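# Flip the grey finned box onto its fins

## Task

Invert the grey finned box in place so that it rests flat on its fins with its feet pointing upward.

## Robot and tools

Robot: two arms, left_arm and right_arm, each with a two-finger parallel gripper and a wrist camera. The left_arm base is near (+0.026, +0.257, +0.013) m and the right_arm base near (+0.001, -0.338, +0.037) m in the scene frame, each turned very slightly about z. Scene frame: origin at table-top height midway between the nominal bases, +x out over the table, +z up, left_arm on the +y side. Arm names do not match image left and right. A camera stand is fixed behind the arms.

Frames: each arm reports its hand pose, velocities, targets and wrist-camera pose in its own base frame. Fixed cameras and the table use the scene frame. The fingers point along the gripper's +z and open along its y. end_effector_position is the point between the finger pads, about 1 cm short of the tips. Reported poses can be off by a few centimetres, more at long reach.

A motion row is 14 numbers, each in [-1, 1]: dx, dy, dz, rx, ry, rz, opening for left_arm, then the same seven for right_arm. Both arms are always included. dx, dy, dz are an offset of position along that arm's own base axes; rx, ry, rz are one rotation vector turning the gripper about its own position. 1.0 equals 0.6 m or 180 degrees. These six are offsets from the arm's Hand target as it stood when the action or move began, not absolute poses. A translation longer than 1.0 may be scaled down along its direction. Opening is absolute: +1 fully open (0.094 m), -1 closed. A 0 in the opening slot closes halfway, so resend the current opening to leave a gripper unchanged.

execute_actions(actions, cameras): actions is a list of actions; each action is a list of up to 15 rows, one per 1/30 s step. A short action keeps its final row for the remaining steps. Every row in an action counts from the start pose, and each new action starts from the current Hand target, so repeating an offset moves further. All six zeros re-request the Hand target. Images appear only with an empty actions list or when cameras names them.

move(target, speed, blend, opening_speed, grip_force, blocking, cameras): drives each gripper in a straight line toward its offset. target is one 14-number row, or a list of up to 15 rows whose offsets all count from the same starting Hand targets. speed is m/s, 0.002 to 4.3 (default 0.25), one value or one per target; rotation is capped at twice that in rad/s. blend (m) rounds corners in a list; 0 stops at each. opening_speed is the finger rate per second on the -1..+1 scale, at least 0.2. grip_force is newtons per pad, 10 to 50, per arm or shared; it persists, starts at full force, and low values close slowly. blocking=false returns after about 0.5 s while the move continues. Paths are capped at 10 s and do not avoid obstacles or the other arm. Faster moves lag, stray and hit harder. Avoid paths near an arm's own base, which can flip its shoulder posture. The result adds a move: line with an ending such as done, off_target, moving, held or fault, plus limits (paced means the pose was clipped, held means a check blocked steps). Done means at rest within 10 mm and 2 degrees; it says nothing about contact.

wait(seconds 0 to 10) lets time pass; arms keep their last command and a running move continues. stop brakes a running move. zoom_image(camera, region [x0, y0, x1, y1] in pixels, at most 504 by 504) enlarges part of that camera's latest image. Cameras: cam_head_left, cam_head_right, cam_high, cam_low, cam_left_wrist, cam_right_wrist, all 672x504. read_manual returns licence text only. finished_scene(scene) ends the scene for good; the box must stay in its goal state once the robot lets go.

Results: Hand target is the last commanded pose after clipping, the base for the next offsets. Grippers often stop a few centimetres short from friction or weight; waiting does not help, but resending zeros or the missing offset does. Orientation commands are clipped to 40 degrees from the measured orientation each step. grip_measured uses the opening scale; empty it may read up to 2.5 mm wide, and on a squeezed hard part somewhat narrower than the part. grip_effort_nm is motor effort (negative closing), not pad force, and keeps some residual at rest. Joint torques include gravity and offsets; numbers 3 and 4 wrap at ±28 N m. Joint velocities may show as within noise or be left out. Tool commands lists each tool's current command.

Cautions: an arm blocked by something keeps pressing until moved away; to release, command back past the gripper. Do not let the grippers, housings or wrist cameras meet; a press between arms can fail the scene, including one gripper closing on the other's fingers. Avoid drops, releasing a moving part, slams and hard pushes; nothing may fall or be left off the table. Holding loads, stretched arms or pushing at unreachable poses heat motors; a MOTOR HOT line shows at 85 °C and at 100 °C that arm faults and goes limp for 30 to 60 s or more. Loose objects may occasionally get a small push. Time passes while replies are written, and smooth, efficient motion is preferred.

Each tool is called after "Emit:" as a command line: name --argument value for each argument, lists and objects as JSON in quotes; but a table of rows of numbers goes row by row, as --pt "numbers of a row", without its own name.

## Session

Emit:
execute_actions --actions '[]'

Scene clock: 0.00 s.
left_arm: end_effector_position=(+0.6527, -0.4944, +0.2907) grip_measured=+1.000 grip_effort_nm=n/a end_effector_quat_wxyz=(+0.305, +0.732, +0.607, -0.050) | right_arm: end_effector_position=(+0.3471, -0.2391, +0.2552) grip_measured=+1.000 grip_effort_nm=n/a end_effector_quat_wxyz=(+0.253, +0.692, +0.642, -0.215)
Joint positions: left_arm=[-0.593 2.294 2.624 -1.321 0.258 1.085 0.094] | right_arm=[-0.362 1.247 1.116 -1.135 0.614 1.186 0.094]
Joint velocities: within noise
Joint torques (N m): no reading
Heat: left arm: hottest elbow 37 °C; right arm: hottest elbow 35 °C.
Hand target: left_arm +0.6557, -0.4964, +0.2943; +0.312, +0.731, +0.605, -0.048 | right_arm +0.3536, -0.2416, +0.2670; +0.264, +0.693, +0.637, -0.209
Tool commands: left_gripper/opening=+1.0 right_gripper/opening=+1.0

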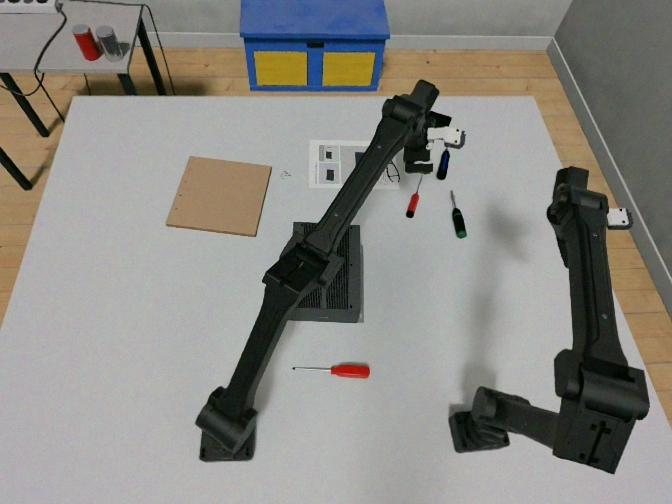

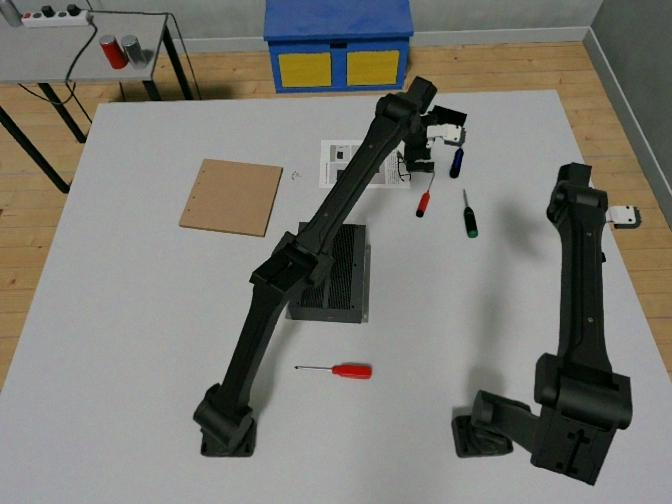

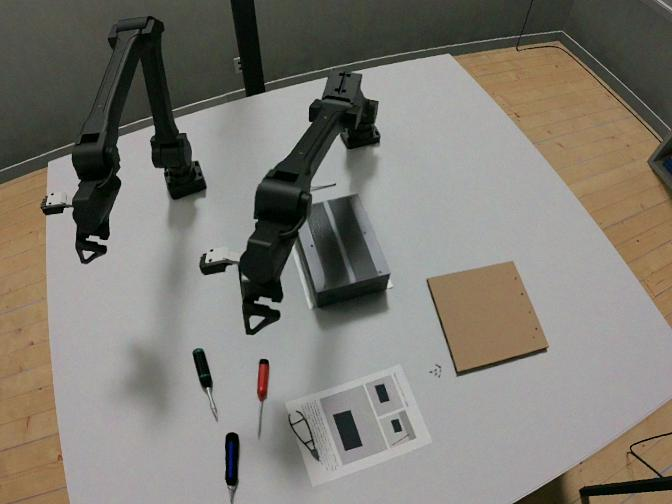

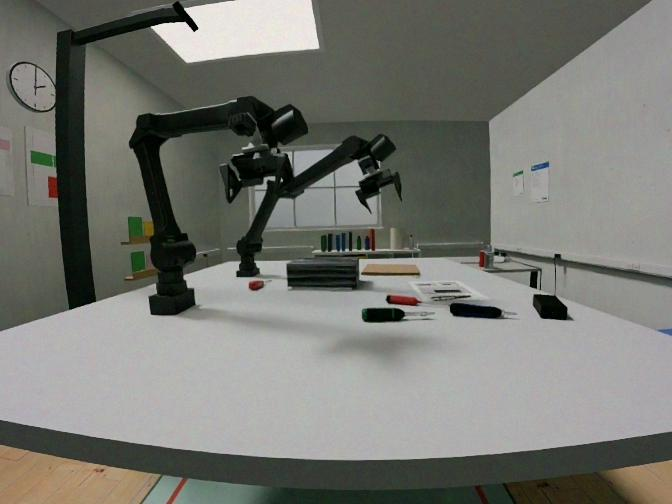

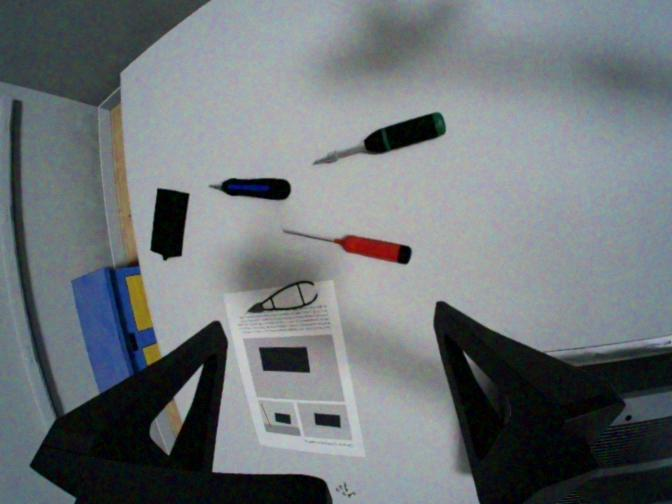

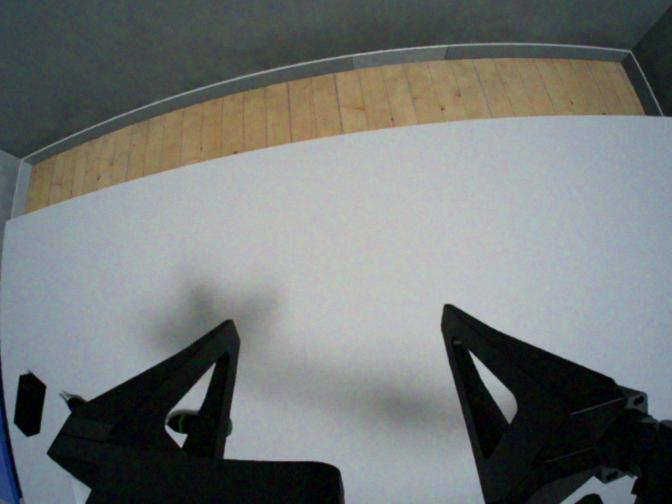

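Emit:
move --target '[-0.48, 0.86, 0.05, -0.0989, 0.1208, 0.0942, 1.0, 0, 0, 0, 0, 0, 0, 1.0]' --speed 0.25 --cameras '["all"]'

Scene clock: 21.30 s.
left_arm: end_effector_position=(+0.3676, +0.0167, +0.3215) grip_measured=+1.000 grip_effort_nm=0.02 end_effector_quat_wxyz=(+0.307, +0.552, +0.742, -0.225) | right_arm: end_effector_position=(+0.3471, -0.2391, +0.2552) grip_measured=+1.000 grip_effort_nm=-0.01 end_effector_quat_wxyz=(+0.253, +0.692, +0.642, -0.215)
Joint positions: left_arm=[0.385 1.29 1.304 -1.67 0.778 1.699 0.094] | right_arm=[-0.362 1.247 1.116 -1.135 0.614 1.186 0.094]
Joint torques (N m): left_arm=[-0.15 -7.53 9.39 0.06 0.62 -0.04] | right_arm=[-1.08 -7.65 9.96 1.13 0.43 -0.01]
Heat: left arm: hottest elbow 41 °C; right arm: hottest elbow 40 °C.
Hand target: left_arm +0.3677, +0.0195, +0.3244; +0.305, +0.556, +0.738, -0.230 | right_arm +0.3536, -0.2416, +0.2670; +0.264, +0.693, +0.637, -0.209
Off the commanded pose: left_arm 0.004 m, 1 deg | right_arm 0.014 m, 2 deg.
joint sent to its limit (left arm) — joint 4 (wrist pitch), lower limit. The joint targets still meet the commanded pose.
move: off_target (right_arm)

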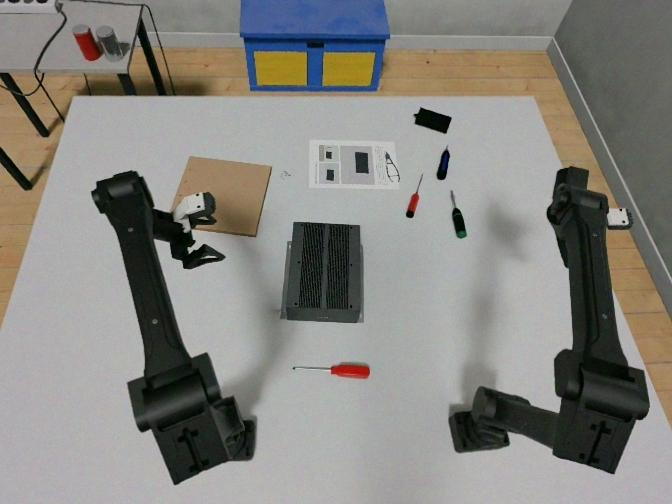

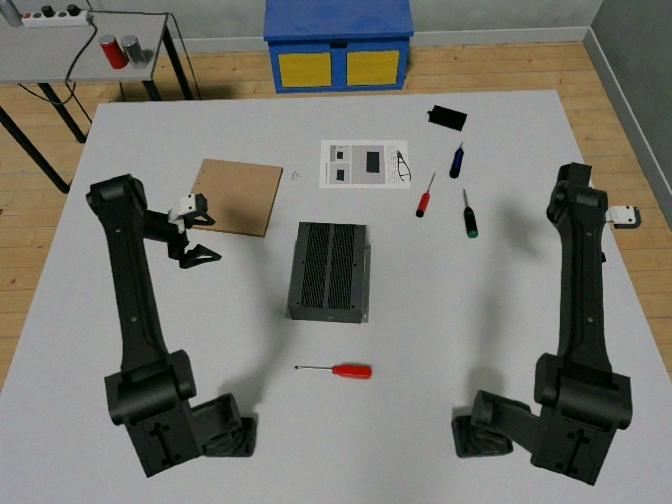

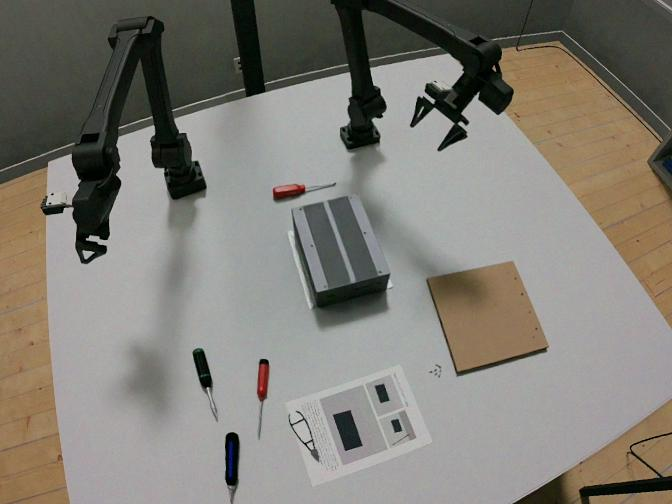

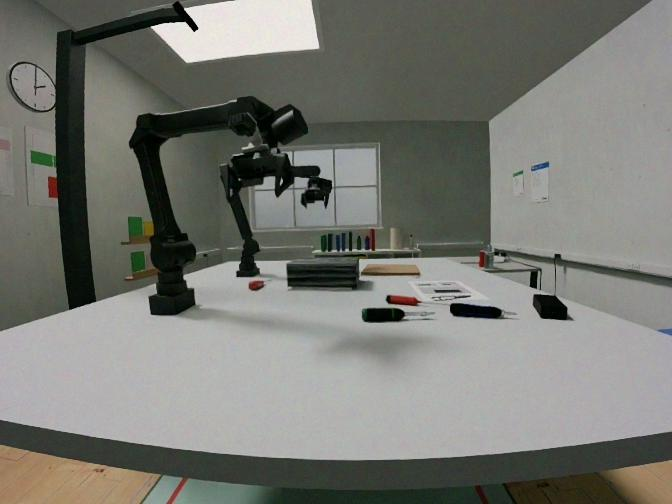

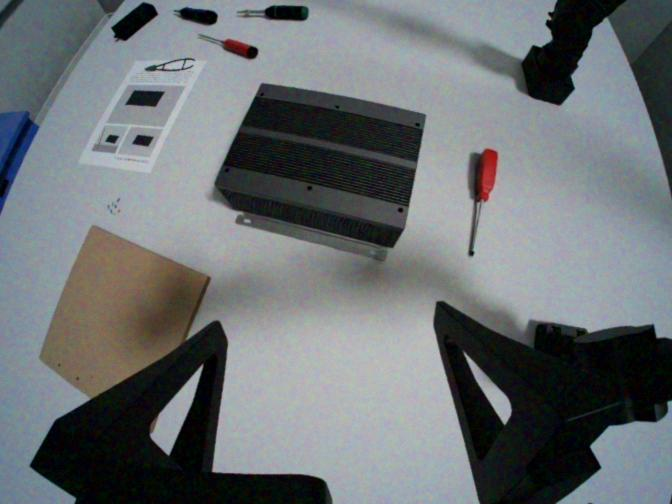

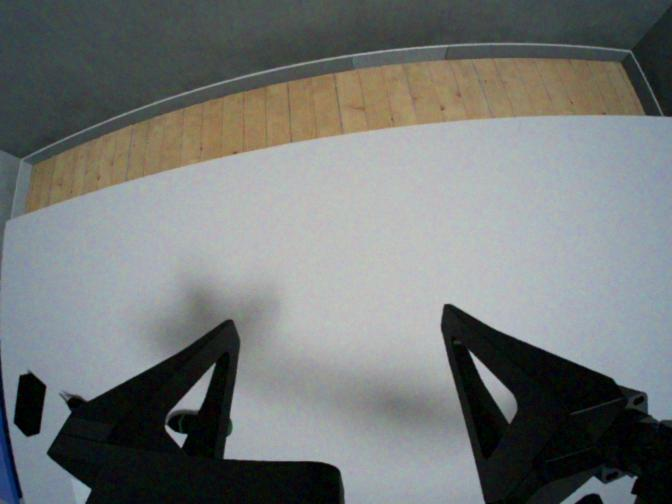

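Emit:
zoom_image --camera "cam_left_wrist" --region '[190, 60, 460, 280]'

Emit:
zoom_image --camera "cam_head_left" --region '[250, 200, 400, 400]'

Scaled by 1.867 from the camera's 672x504 image, which has a finer 960x720 frame.

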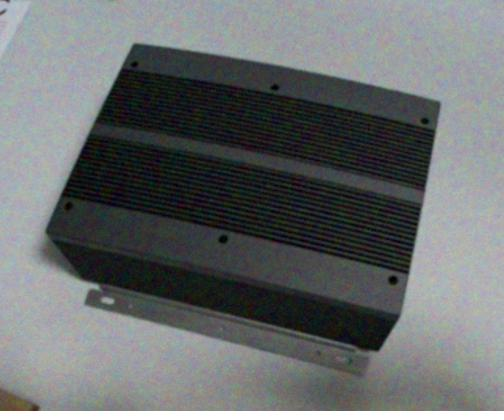

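Scaled by 2.520.

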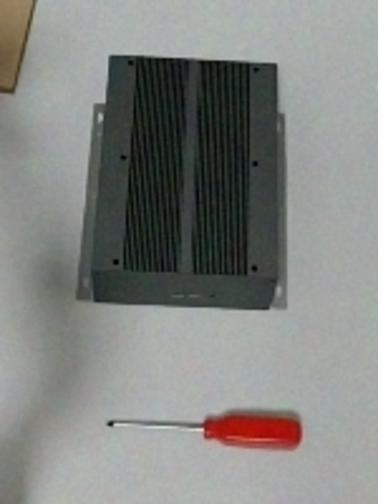

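Emit:
move --target '[0.141, -0.1615, -0.4657, -0.0281, -0.0035, -0.1011, 1.0, 0.013, 0.2367, -0.278, 0.3460, -0.0596, 0.5416, 0.92]' --speed 0.2 --cameras '["all"]'

Scene clock: 74.47 s.
left_arm: end_effector_position=(+0.4425, -0.0742, +0.0482) grip_measured=+1.000 grip_effort_nm=0.02 end_effector_quat_wxyz=(+0.289, +0.645, +0.637, -0.308) | right_arm: end_effector_position=(+0.3495, -0.0981, +0.0945) grip_measured=+0.921 grip_effort_nm=-0.08 end_effector_quat_wxyz=(+0.018, +0.063, +0.903, +0.424)
Joint positions: left_arm=[0.132 1.809 1.097 -1.058 0.855 1.806 0.094] | right_arm=[-0.603 1.695 1.057 -1.447 -0.745 -0.669 0.09]
Joint torques (N m): left_arm=[-1.55 -11.28 8.34 0.57 0.74 -0.07] | right_arm=[0.79 -10.75 8.38 -0.85 -0.61 -0.27]
Heat: left arm: hottest elbow 43 °C; right arm: hottest elbow 45 °C.
Hand target: left_arm +0.4523, -0.0772, +0.0449; +0.293, +0.653, +0.628, -0.305 | right_arm +0.3615, -0.0995, +0.1002; +0.024, +0.049, +0.905, +0.422
Off the commanded pose: left_arm 0.011 m, 2 deg | right_arm 0.013 m, 2 deg.
move: off_target (left_arm, right_arm)

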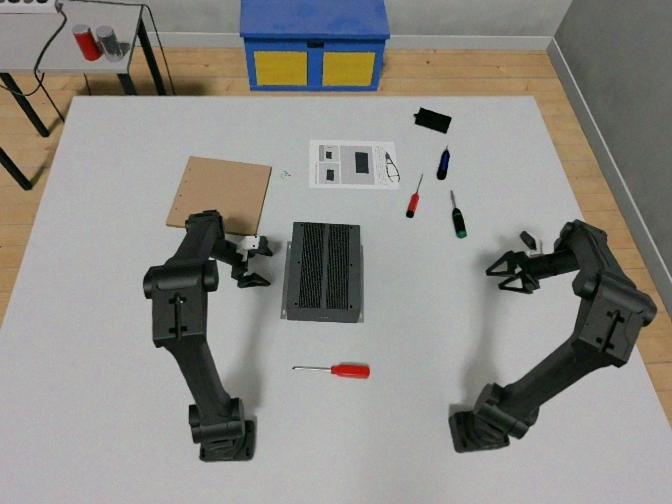

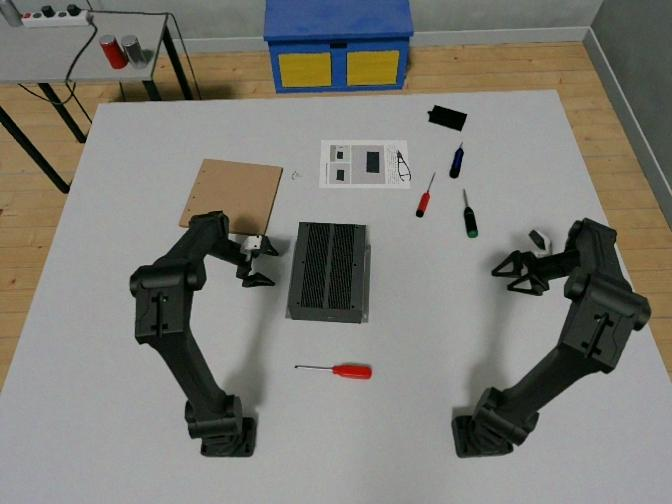

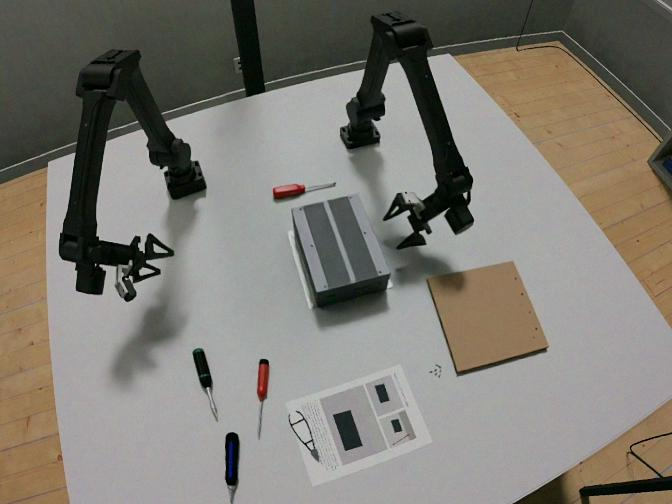

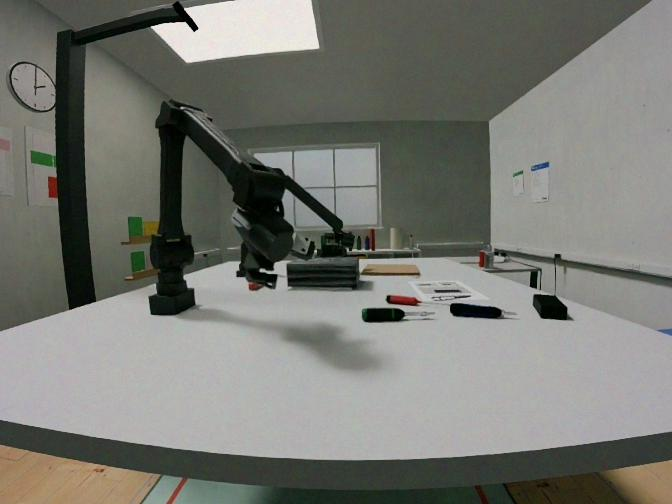

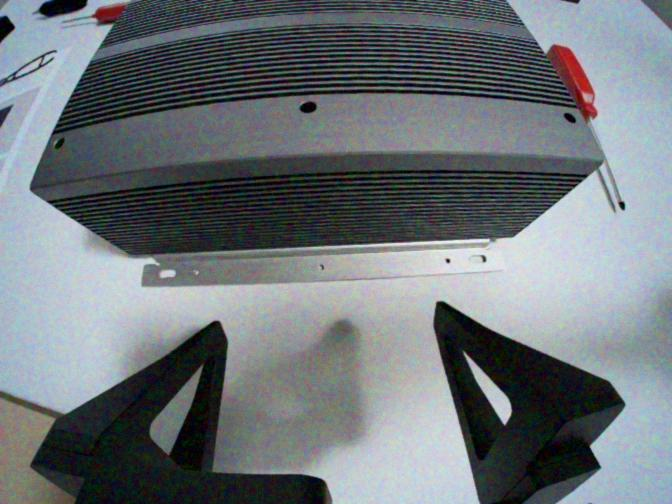

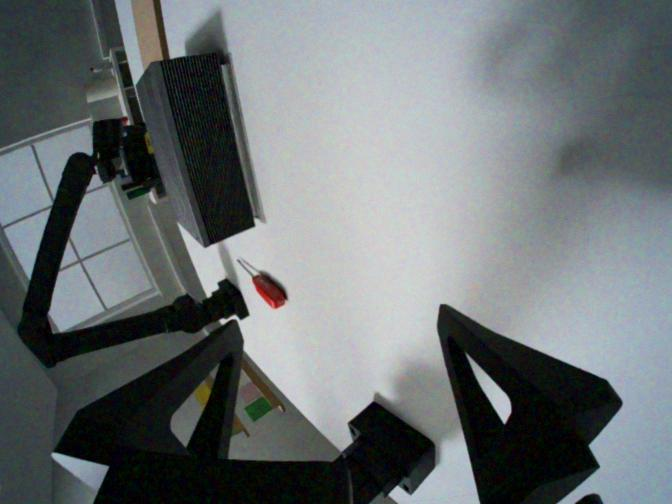

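Emit:
execute_actions --actions '[]'

Scene clock: 115.07 s.
left_arm: end_effector_position=(+0.4425, -0.0742, +0.0482) grip_measured=+1.000 grip_effort_nm=0.02 end_effector_quat_wxyz=(+0.289, +0.645, +0.637, -0.308) | right_arm: end_effector_position=(+0.3495, -0.0981, +0.0945) grip_measured=+0.921 grip_effort_nm=-0.08 end_effector_quat_wxyz=(+0.019, +0.063, +0.903, +0.424)
Joint positions: left_arm=[0.132 1.809 1.097 -1.058 0.855 1.806 0.094] | right_arm=[-0.603 1.695 1.057 -1.447 -0.745 -0.67 0.09]
Joint velocities: within noise
Joint torques (N m): left_arm=[-1.38 -11.22 8.29 0.57 0.74 -0.07] | right_arm=[-0.21 -10.58 8.14 -0.84 -0.6 -0.18]
Heat: left arm: hottest elbow 42 °C; right arm: hottest elbow 44 °C.
Hand target: left_arm +0.4523, -0.0772, +0.0449; +0.293, +0.653, +0.628, -0.305 | right_arm +0.3615, -0.0995, +0.1002; +0.024, +0.049, +0.905, +0.422
Tool commands: left_gripper/opening=+1.0 right_gripper/opening=+0.92
Off the commanded pose: left_arm 0.011 m, 2 deg | right_arm 0.013 m, 2 deg.

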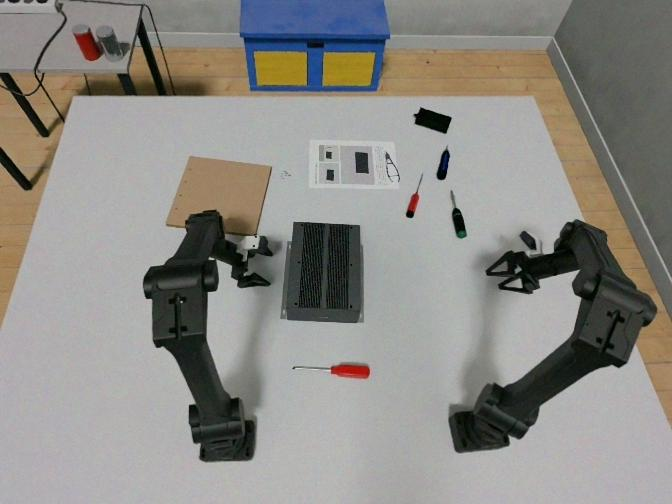

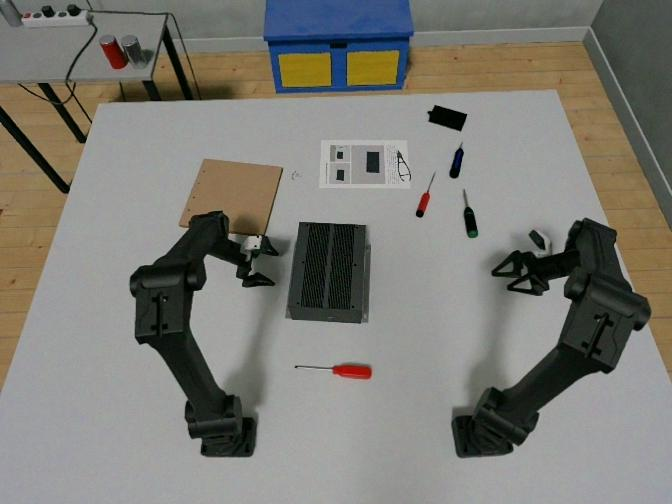

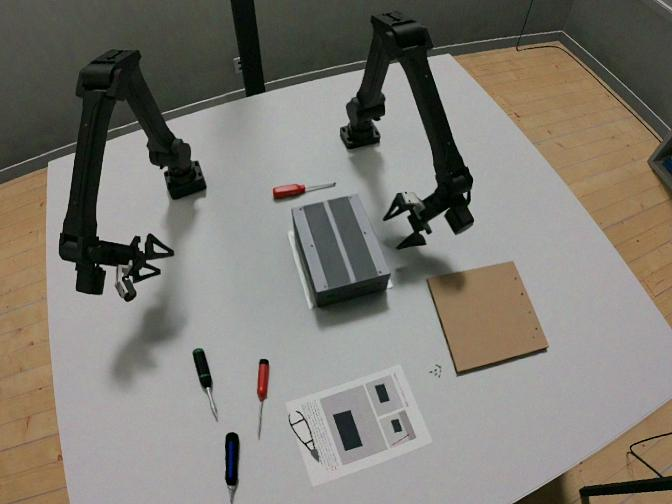

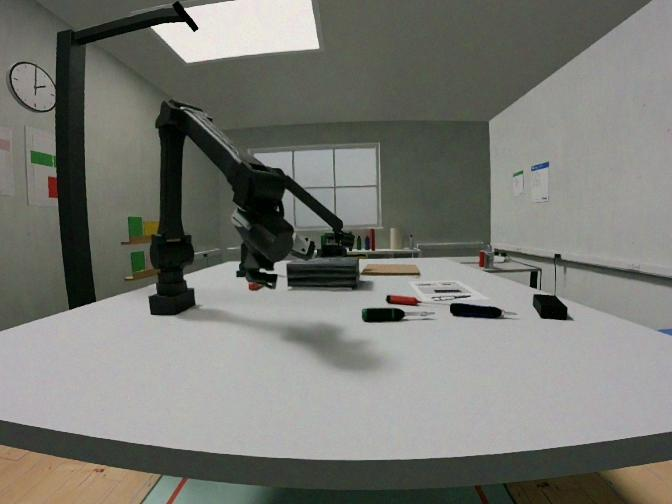

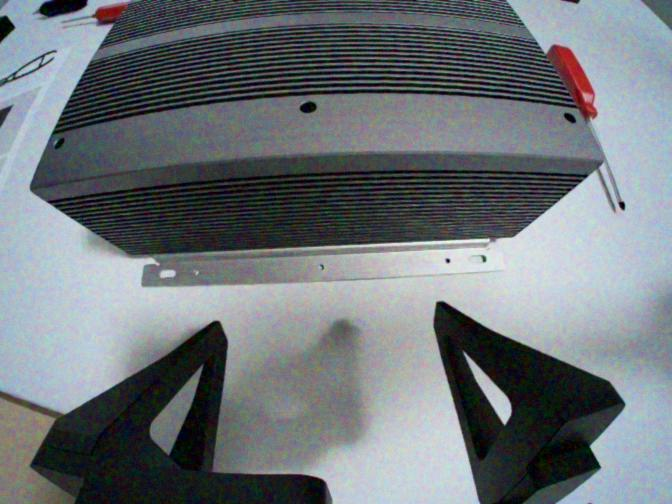

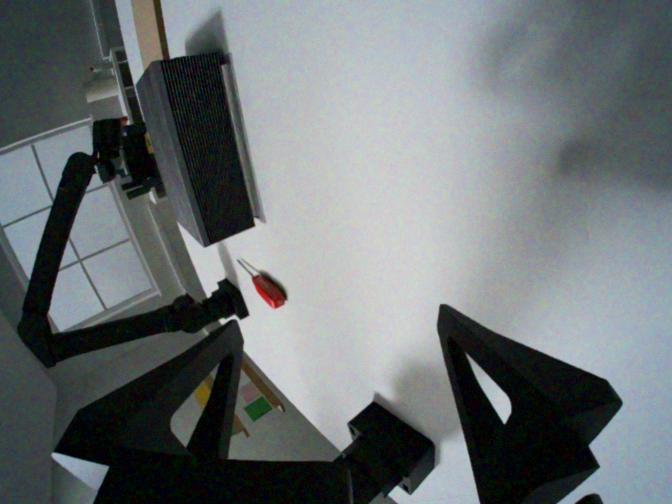

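Emit:
move --pt "-0.002 -0.05 -0.012 0 0 0 1 0 0 0 0 0 0 0.92" --pt "-0.0090 -0.235 -0.015 0 0 0 1 0 0 0 0 0 0 0.92" --speed '[0.08,0.05]' --blend 0.02 --cameras '["cam_left_wrist","cam_head_left","cam_high"]'

Scene clock: 133.03 s.
left_arm: end_effector_position=(+0.4544, -0.1951, +0.0351) grip_measured=+1.000 grip_effort_nm=0.02 end_effector_quat_wxyz=(+0.295, +0.644, +0.641, -0.297) | right_arm: end_effector_position=(+0.3495, -0.0981, +0.0945) grip_measured=+0.921 grip_effort_nm=-0.08 end_effector_quat_wxyz=(+0.019, +0.063, +0.903, +0.424)
Joint positions: left_arm=[-0.136 1.794 1.032 -0.658 0.854 1.37 0.094] | right_arm=[-0.603 1.695 1.057 -1.447 -0.745 -0.67 0.09]
Joint torques (N m): left_arm=[-4.78 -13.39 6.28 1.65 0.93 -0.42] | right_arm=[0.56 -10.58 8.23 -0.81 -0.63 -0.23]
Heat: left arm: hottest elbow 42 °C; right arm: hottest elbow 44 °C.
Hand target: left_arm +0.4468, -0.2183, +0.0359; +0.293, +0.653, +0.628, -0.305 | right_arm +0.3615, -0.0995, +0.1002; +0.024, +0.049, +0.905, +0.422
Off the commanded pose: left_arm 0.024 m, 2 deg | right_arm 0.013 m, 2 deg.
move: off_target (left_arm, right_arm); blend cut to 0.0154 m at target 1
Images, in order (width x height): cam_head_left 672x504, cam_high 672x504, cam_left_wrist 672x504.

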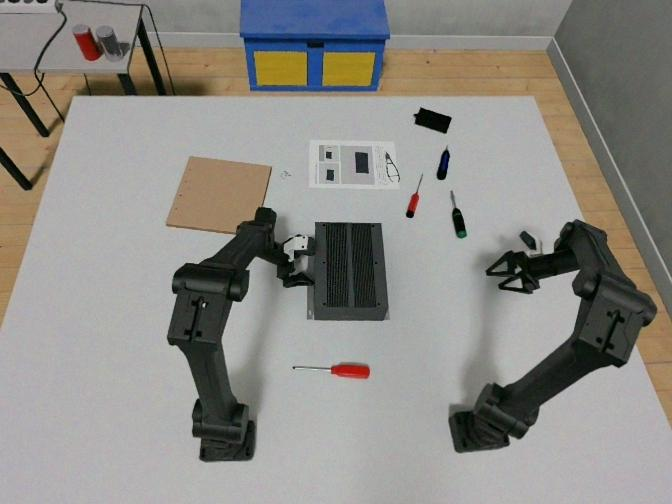

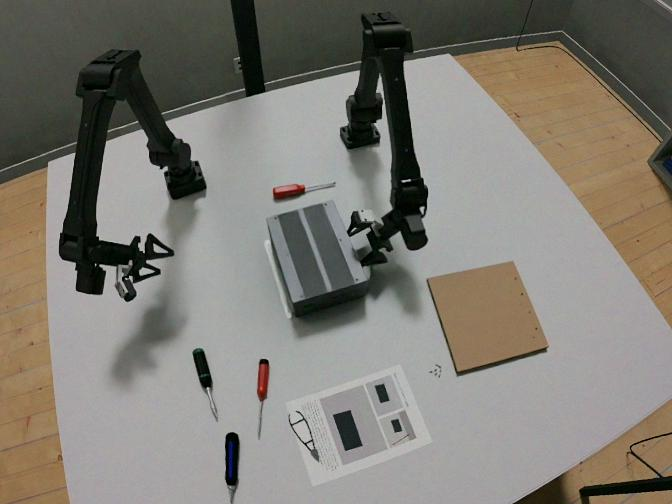

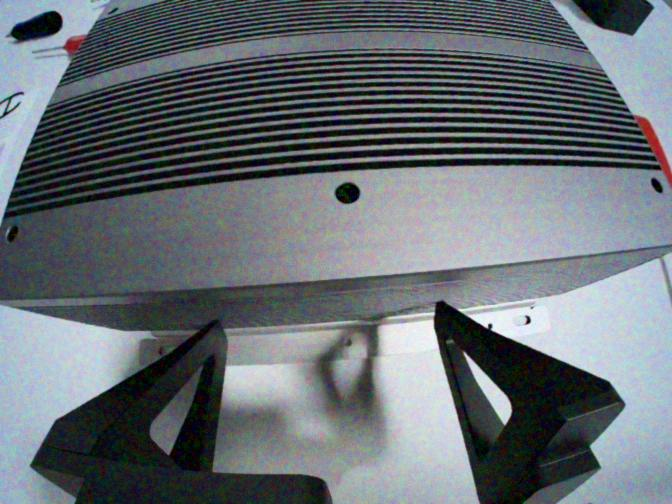

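Emit:
move --target '[0.0,-0.21,0.0,0,0,0,1,0,0,0,0,0,0,0.92]' --speed 0.05 --cameras '["cam_left_wrist","cam_head_left","cam_head_right","cam_right_wrist"]'

Scene clock: 143.70 s.
left_arm: end_effector_position=(+0.4450, -0.3125, +0.0369) grip_measured=+1.000 grip_effort_nm=0.02 end_effector_quat_wxyz=(+0.291, +0.641, +0.646, -0.295) | right_arm: end_effector_position=(+0.3495, -0.0981, +0.0945) grip_measured=+0.921 grip_effort_nm=-0.09 end_effector_quat_wxyz=(+0.019, +0.063, +0.903, +0.424)
Joint positions: left_arm=[-0.386 1.805 1.042 -0.404 0.775 1.009 0.094] | right_arm=[-0.603 1.695 1.057 -1.447 -0.745 -0.67 0.09]
Joint torques (N m): left_arm=[-5.13 -10.99 10.3 2.14 1.02 -0.37] | right_arm=[0.44 -10.58 8.25 -0.76 -0.59 -0.2]
Heat: left arm: hottest elbow 42 °C; right arm: hottest elbow 44 °C.
Hand target: left_arm +0.4468, -0.3443, +0.0358; +0.293, +0.653, +0.628, -0.305 | right_arm +0.3615, -0.0995, +0.1002; +0.024, +0.049, +0.905, +0.422
Off the commanded pose: left_arm 0.032 m, 3 deg | right_arm 0.013 m, 2 deg.
move: off_target (left_arm, right_arm)
Images, in order (width x height): cam_head_left 672x504, cam_head_right 672x504, cam_left_wrist 672x504, cam_right_wrist 672x504.

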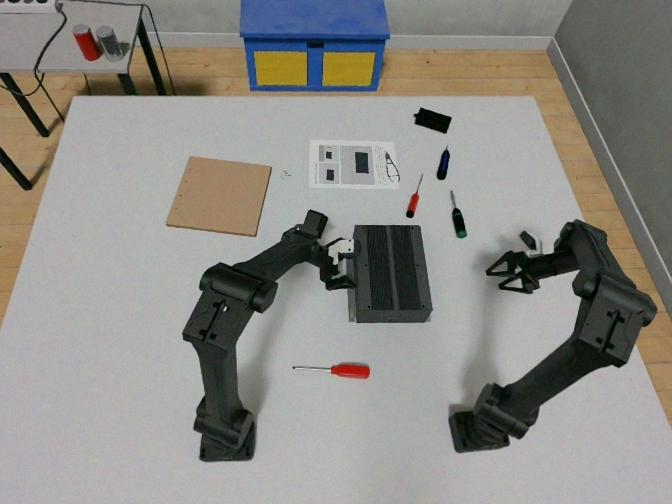

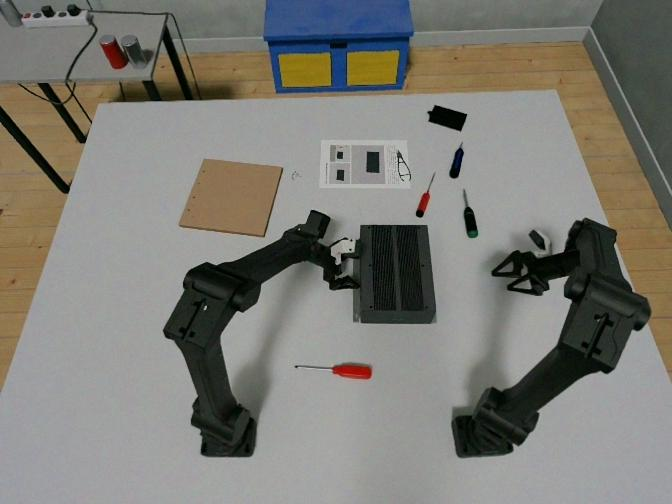

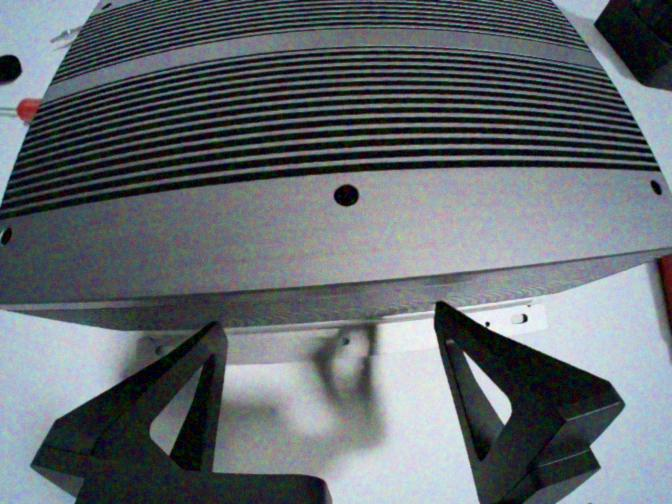

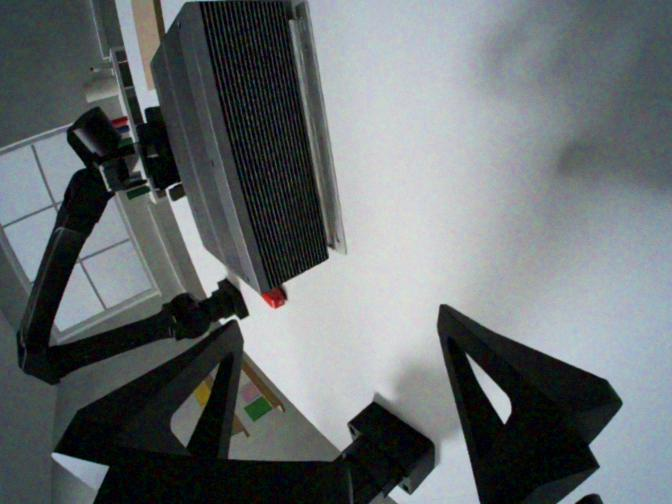

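Emit:
zoom_image --camera "cam_left_wrist" --region '[80, 270, 584, 400]'

Emit:
zoom_image --camera "cam_right_wrist" --region '[100, 0, 380, 330]'

Scaled by 1.000.

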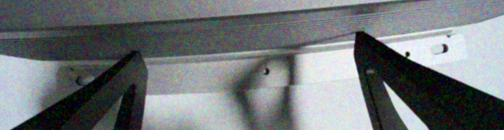

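Scaled by 1.527 from the camera's 672x504 image, which has a finer 960x720 frame.

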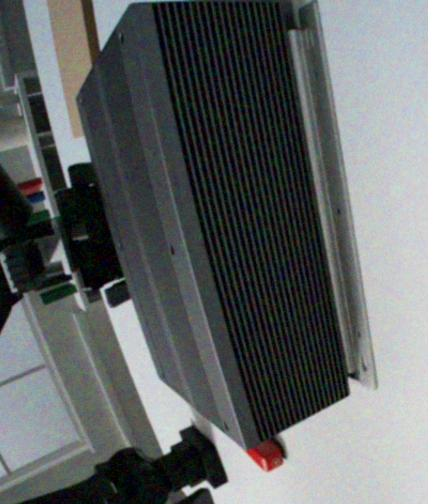

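Emit:
move --target '[0,0,0,0,0,0,1,0.005,0.135,-0.0833,0,0,0.0183,0.92]' --speed 0.1 --cameras '["cam_head_left","cam_right_wrist","cam_left_wrist"]'

Scene clock: 207.67 s.
left_arm: end_effector_position=(+0.4450, -0.3125, +0.0369) grip_measured=+1.000 grip_effort_nm=0.02 end_effector_quat_wxyz=(+0.291, +0.641, +0.646, -0.295) | right_arm: end_effector_position=(+0.3630, -0.0231, +0.0538) grip_measured=+0.921 grip_effort_nm=-0.08 end_effector_quat_wxyz=(+0.016, +0.024, +0.907, +0.421)
Joint positions: left_arm=[-0.386 1.805 1.042 -0.404 0.775 1.009 0.094] | right_arm=[-0.413 1.699 0.941 -1.196 -0.801 -0.525 0.09]
Joint torques (N m): left_arm=[-5.19 -10.81 10.29 2.1 1 -0.36] | right_arm=[0.38 -10.52 5.26 0.39 -0.66 0.04]
Heat: left arm: hottest elbow 46 °C; right arm: hottest elbow 44 °C.
Hand target: left_arm +0.4468, -0.3443, +0.0358; +0.293, +0.653, +0.628, -0.305 | right_arm +0.3644, -0.0185, +0.0502; +0.012, +0.023, +0.906, +0.422
Off the commanded pose: left_arm 0.032 m, 3 deg | right_arm 0.006 m, 1 deg.
move: off_target (left_arm)
Images, in order (width x height): cam_head_left 672x504, cam_left_wrist 672x504, cam_right_wrist 672x504.

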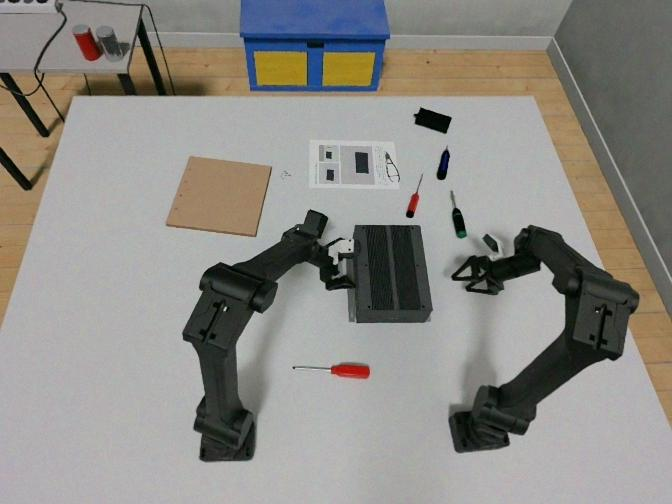

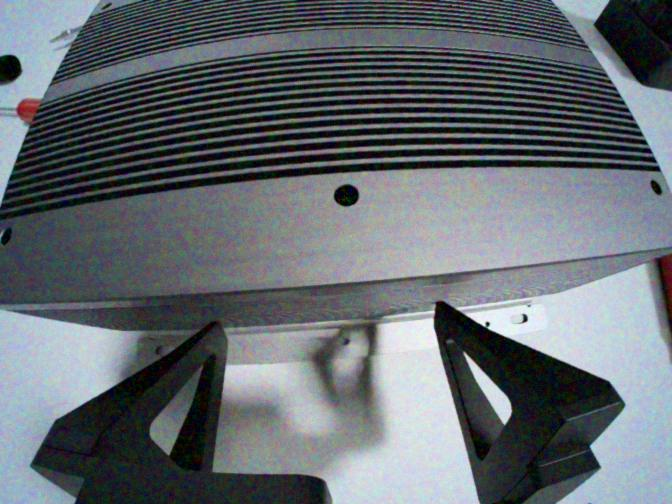

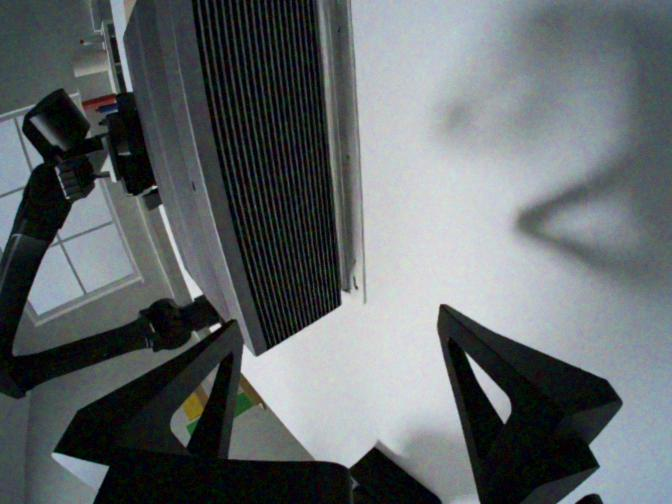

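Emit:
zoom_image --camera "cam_head_left" --region '[300, 190, 560, 350]'

Scaled by 1.938.

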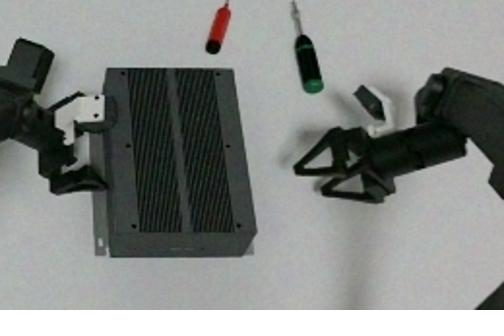

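Emit:
move --target '[0,0,0,0,0,0,1,-0.009,0.052,-0.063,0,0,0,0.92]' --speed 0.08 --cameras '["cam_head_left","cam_right_wrist","cam_low"]'

Scene clock: 256.97 s.
left_arm: end_effector_position=(+0.4450, -0.3125, +0.0369) grip_measured=+1.000 grip_effort_nm=0.02 end_effector_quat_wxyz=(+0.291, +0.641, +0.646, -0.295) | right_arm: end_effector_position=(+0.3584, +0.0076, +0.0156) grip_measured=+0.921 grip_effort_nm=-0.09 end_effector_quat_wxyz=(+0.016, +0.024, +0.907, +0.421)
Joint positions: left_arm=[-0.386 1.805 1.042 -0.404 0.775 1.009 0.094] | right_arm=[-0.342 1.736 0.855 -1.003 -0.826 -0.427 0.09]
Joint torques (N m): left_arm=[-5.13 -10.93 10.29 2.07 1.01 -0.37] | right_arm=[0.73 -8.82 4.41 0.28 -0.7 -0.01]
Heat: left arm: hottest elbow 47 °C; right arm: hottest elbow 39 °C.
Hand target: left_arm +0.4468, -0.3443, +0.0358; +0.293, +0.653, +0.628, -0.305 | right_arm +0.3591, +0.0127, +0.0124; +0.012, +0.023, +0.906, +0.422
Off the commanded pose: left_arm 0.032 m, 3 deg | right_arm 0.006 m, 1 deg.
move: off_target (left_arm)
Images, in order (width x height): cam_head_left 672x504, cam_low 672x504, cam_right_wrist 672x504.

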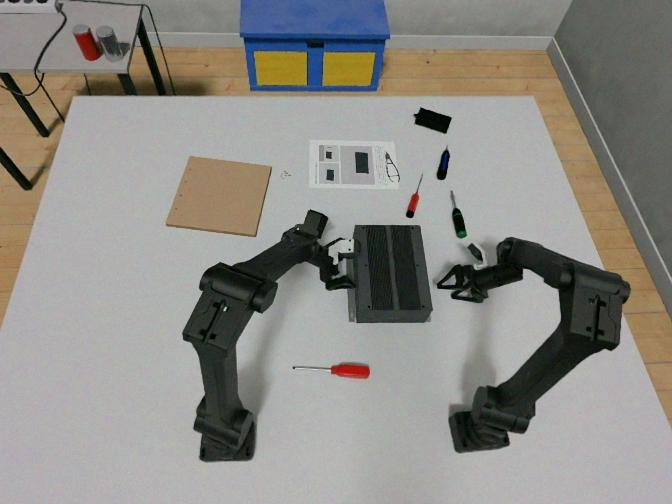

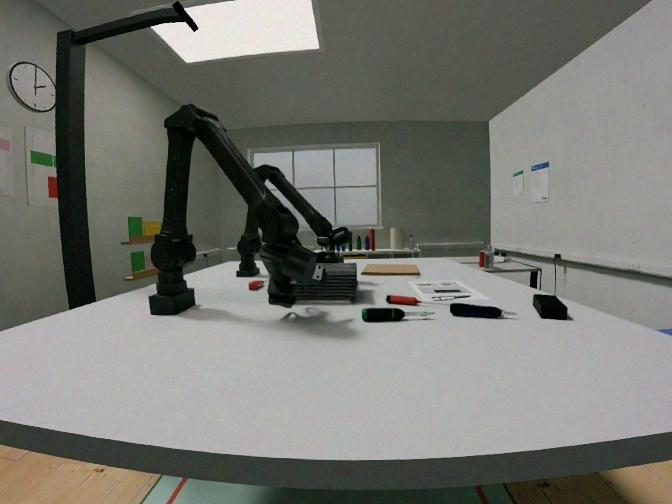

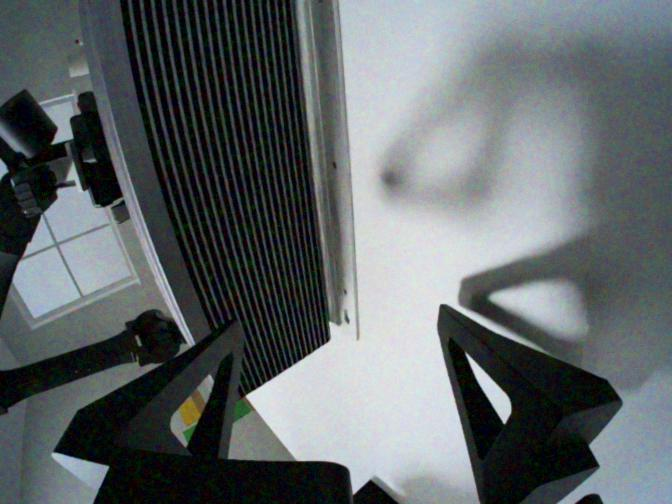

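Emit:
move --target '[0,-0.03,0,0,0,0,1,0.005,0.1,0.003,0,0,0,0.92]' --speed 0.05 --cameras '["cam_head_left","cam_right_wrist"]'

Scene clock: 271.30 s.
left_arm: end_effector_position=(+0.4447, -0.3144, +0.0366) grip_measured=+1.000 grip_effort_nm=0.02 end_effector_quat_wxyz=(+0.289, +0.638, +0.650, -0.295) | right_arm: end_effector_position=(+0.3626, +0.0332, +0.0082) grip_measured=+0.919 grip_effort_nm=0.03 end_effector_quat_wxyz=(+0.026, +0.054, +0.911, +0.408)
Joint positions: left_arm=[-0.391 1.805 1.042 -0.4 0.769 0.994 0.094] | right_arm=[-0.268 1.695 0.788 -0.824 -0.831 -0.221 0.09]
Joint torques (N m): left_arm=[-7.36 -10.34 11.21 2.85 0.77 -0.62] | right_arm=[6.95 -11.11 4.25 0.7 -1.97 0.23]
Heat: left arm: hottest elbow 48 °C; right arm: hottest elbow 39 °C.
Hand target: left_arm +0.4467, -0.3623, +0.0358; +0.293, +0.653, +0.628, -0.305 | right_arm +0.3621, +0.0726, +0.0142; +0.012, +0.023, +0.906, +0.422
Off the commanded pose: left_arm 0.048 m, 3 deg | right_arm 0.040 m, 4 deg.
move: off_target (left_arm, right_arm)
Images, in order (width x height): cam_head_left 672x504, cam_right_wrist 672x504.

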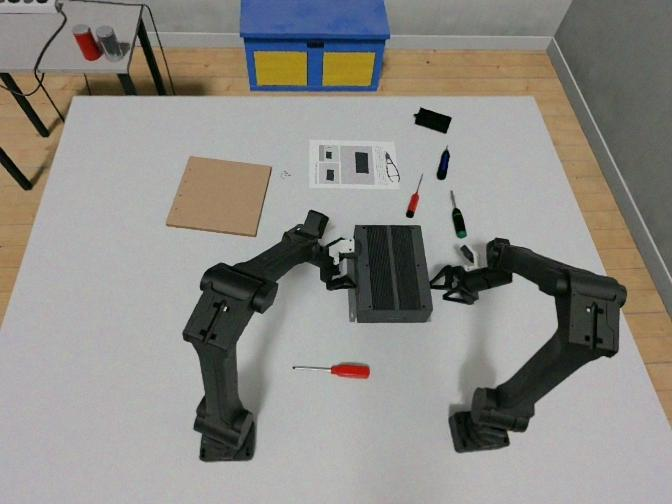

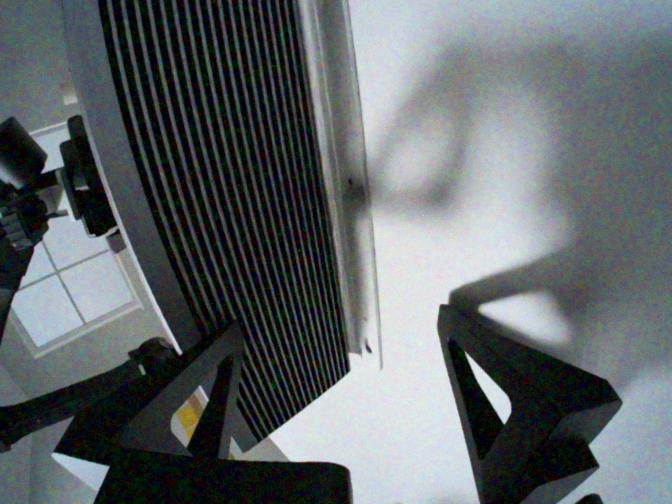

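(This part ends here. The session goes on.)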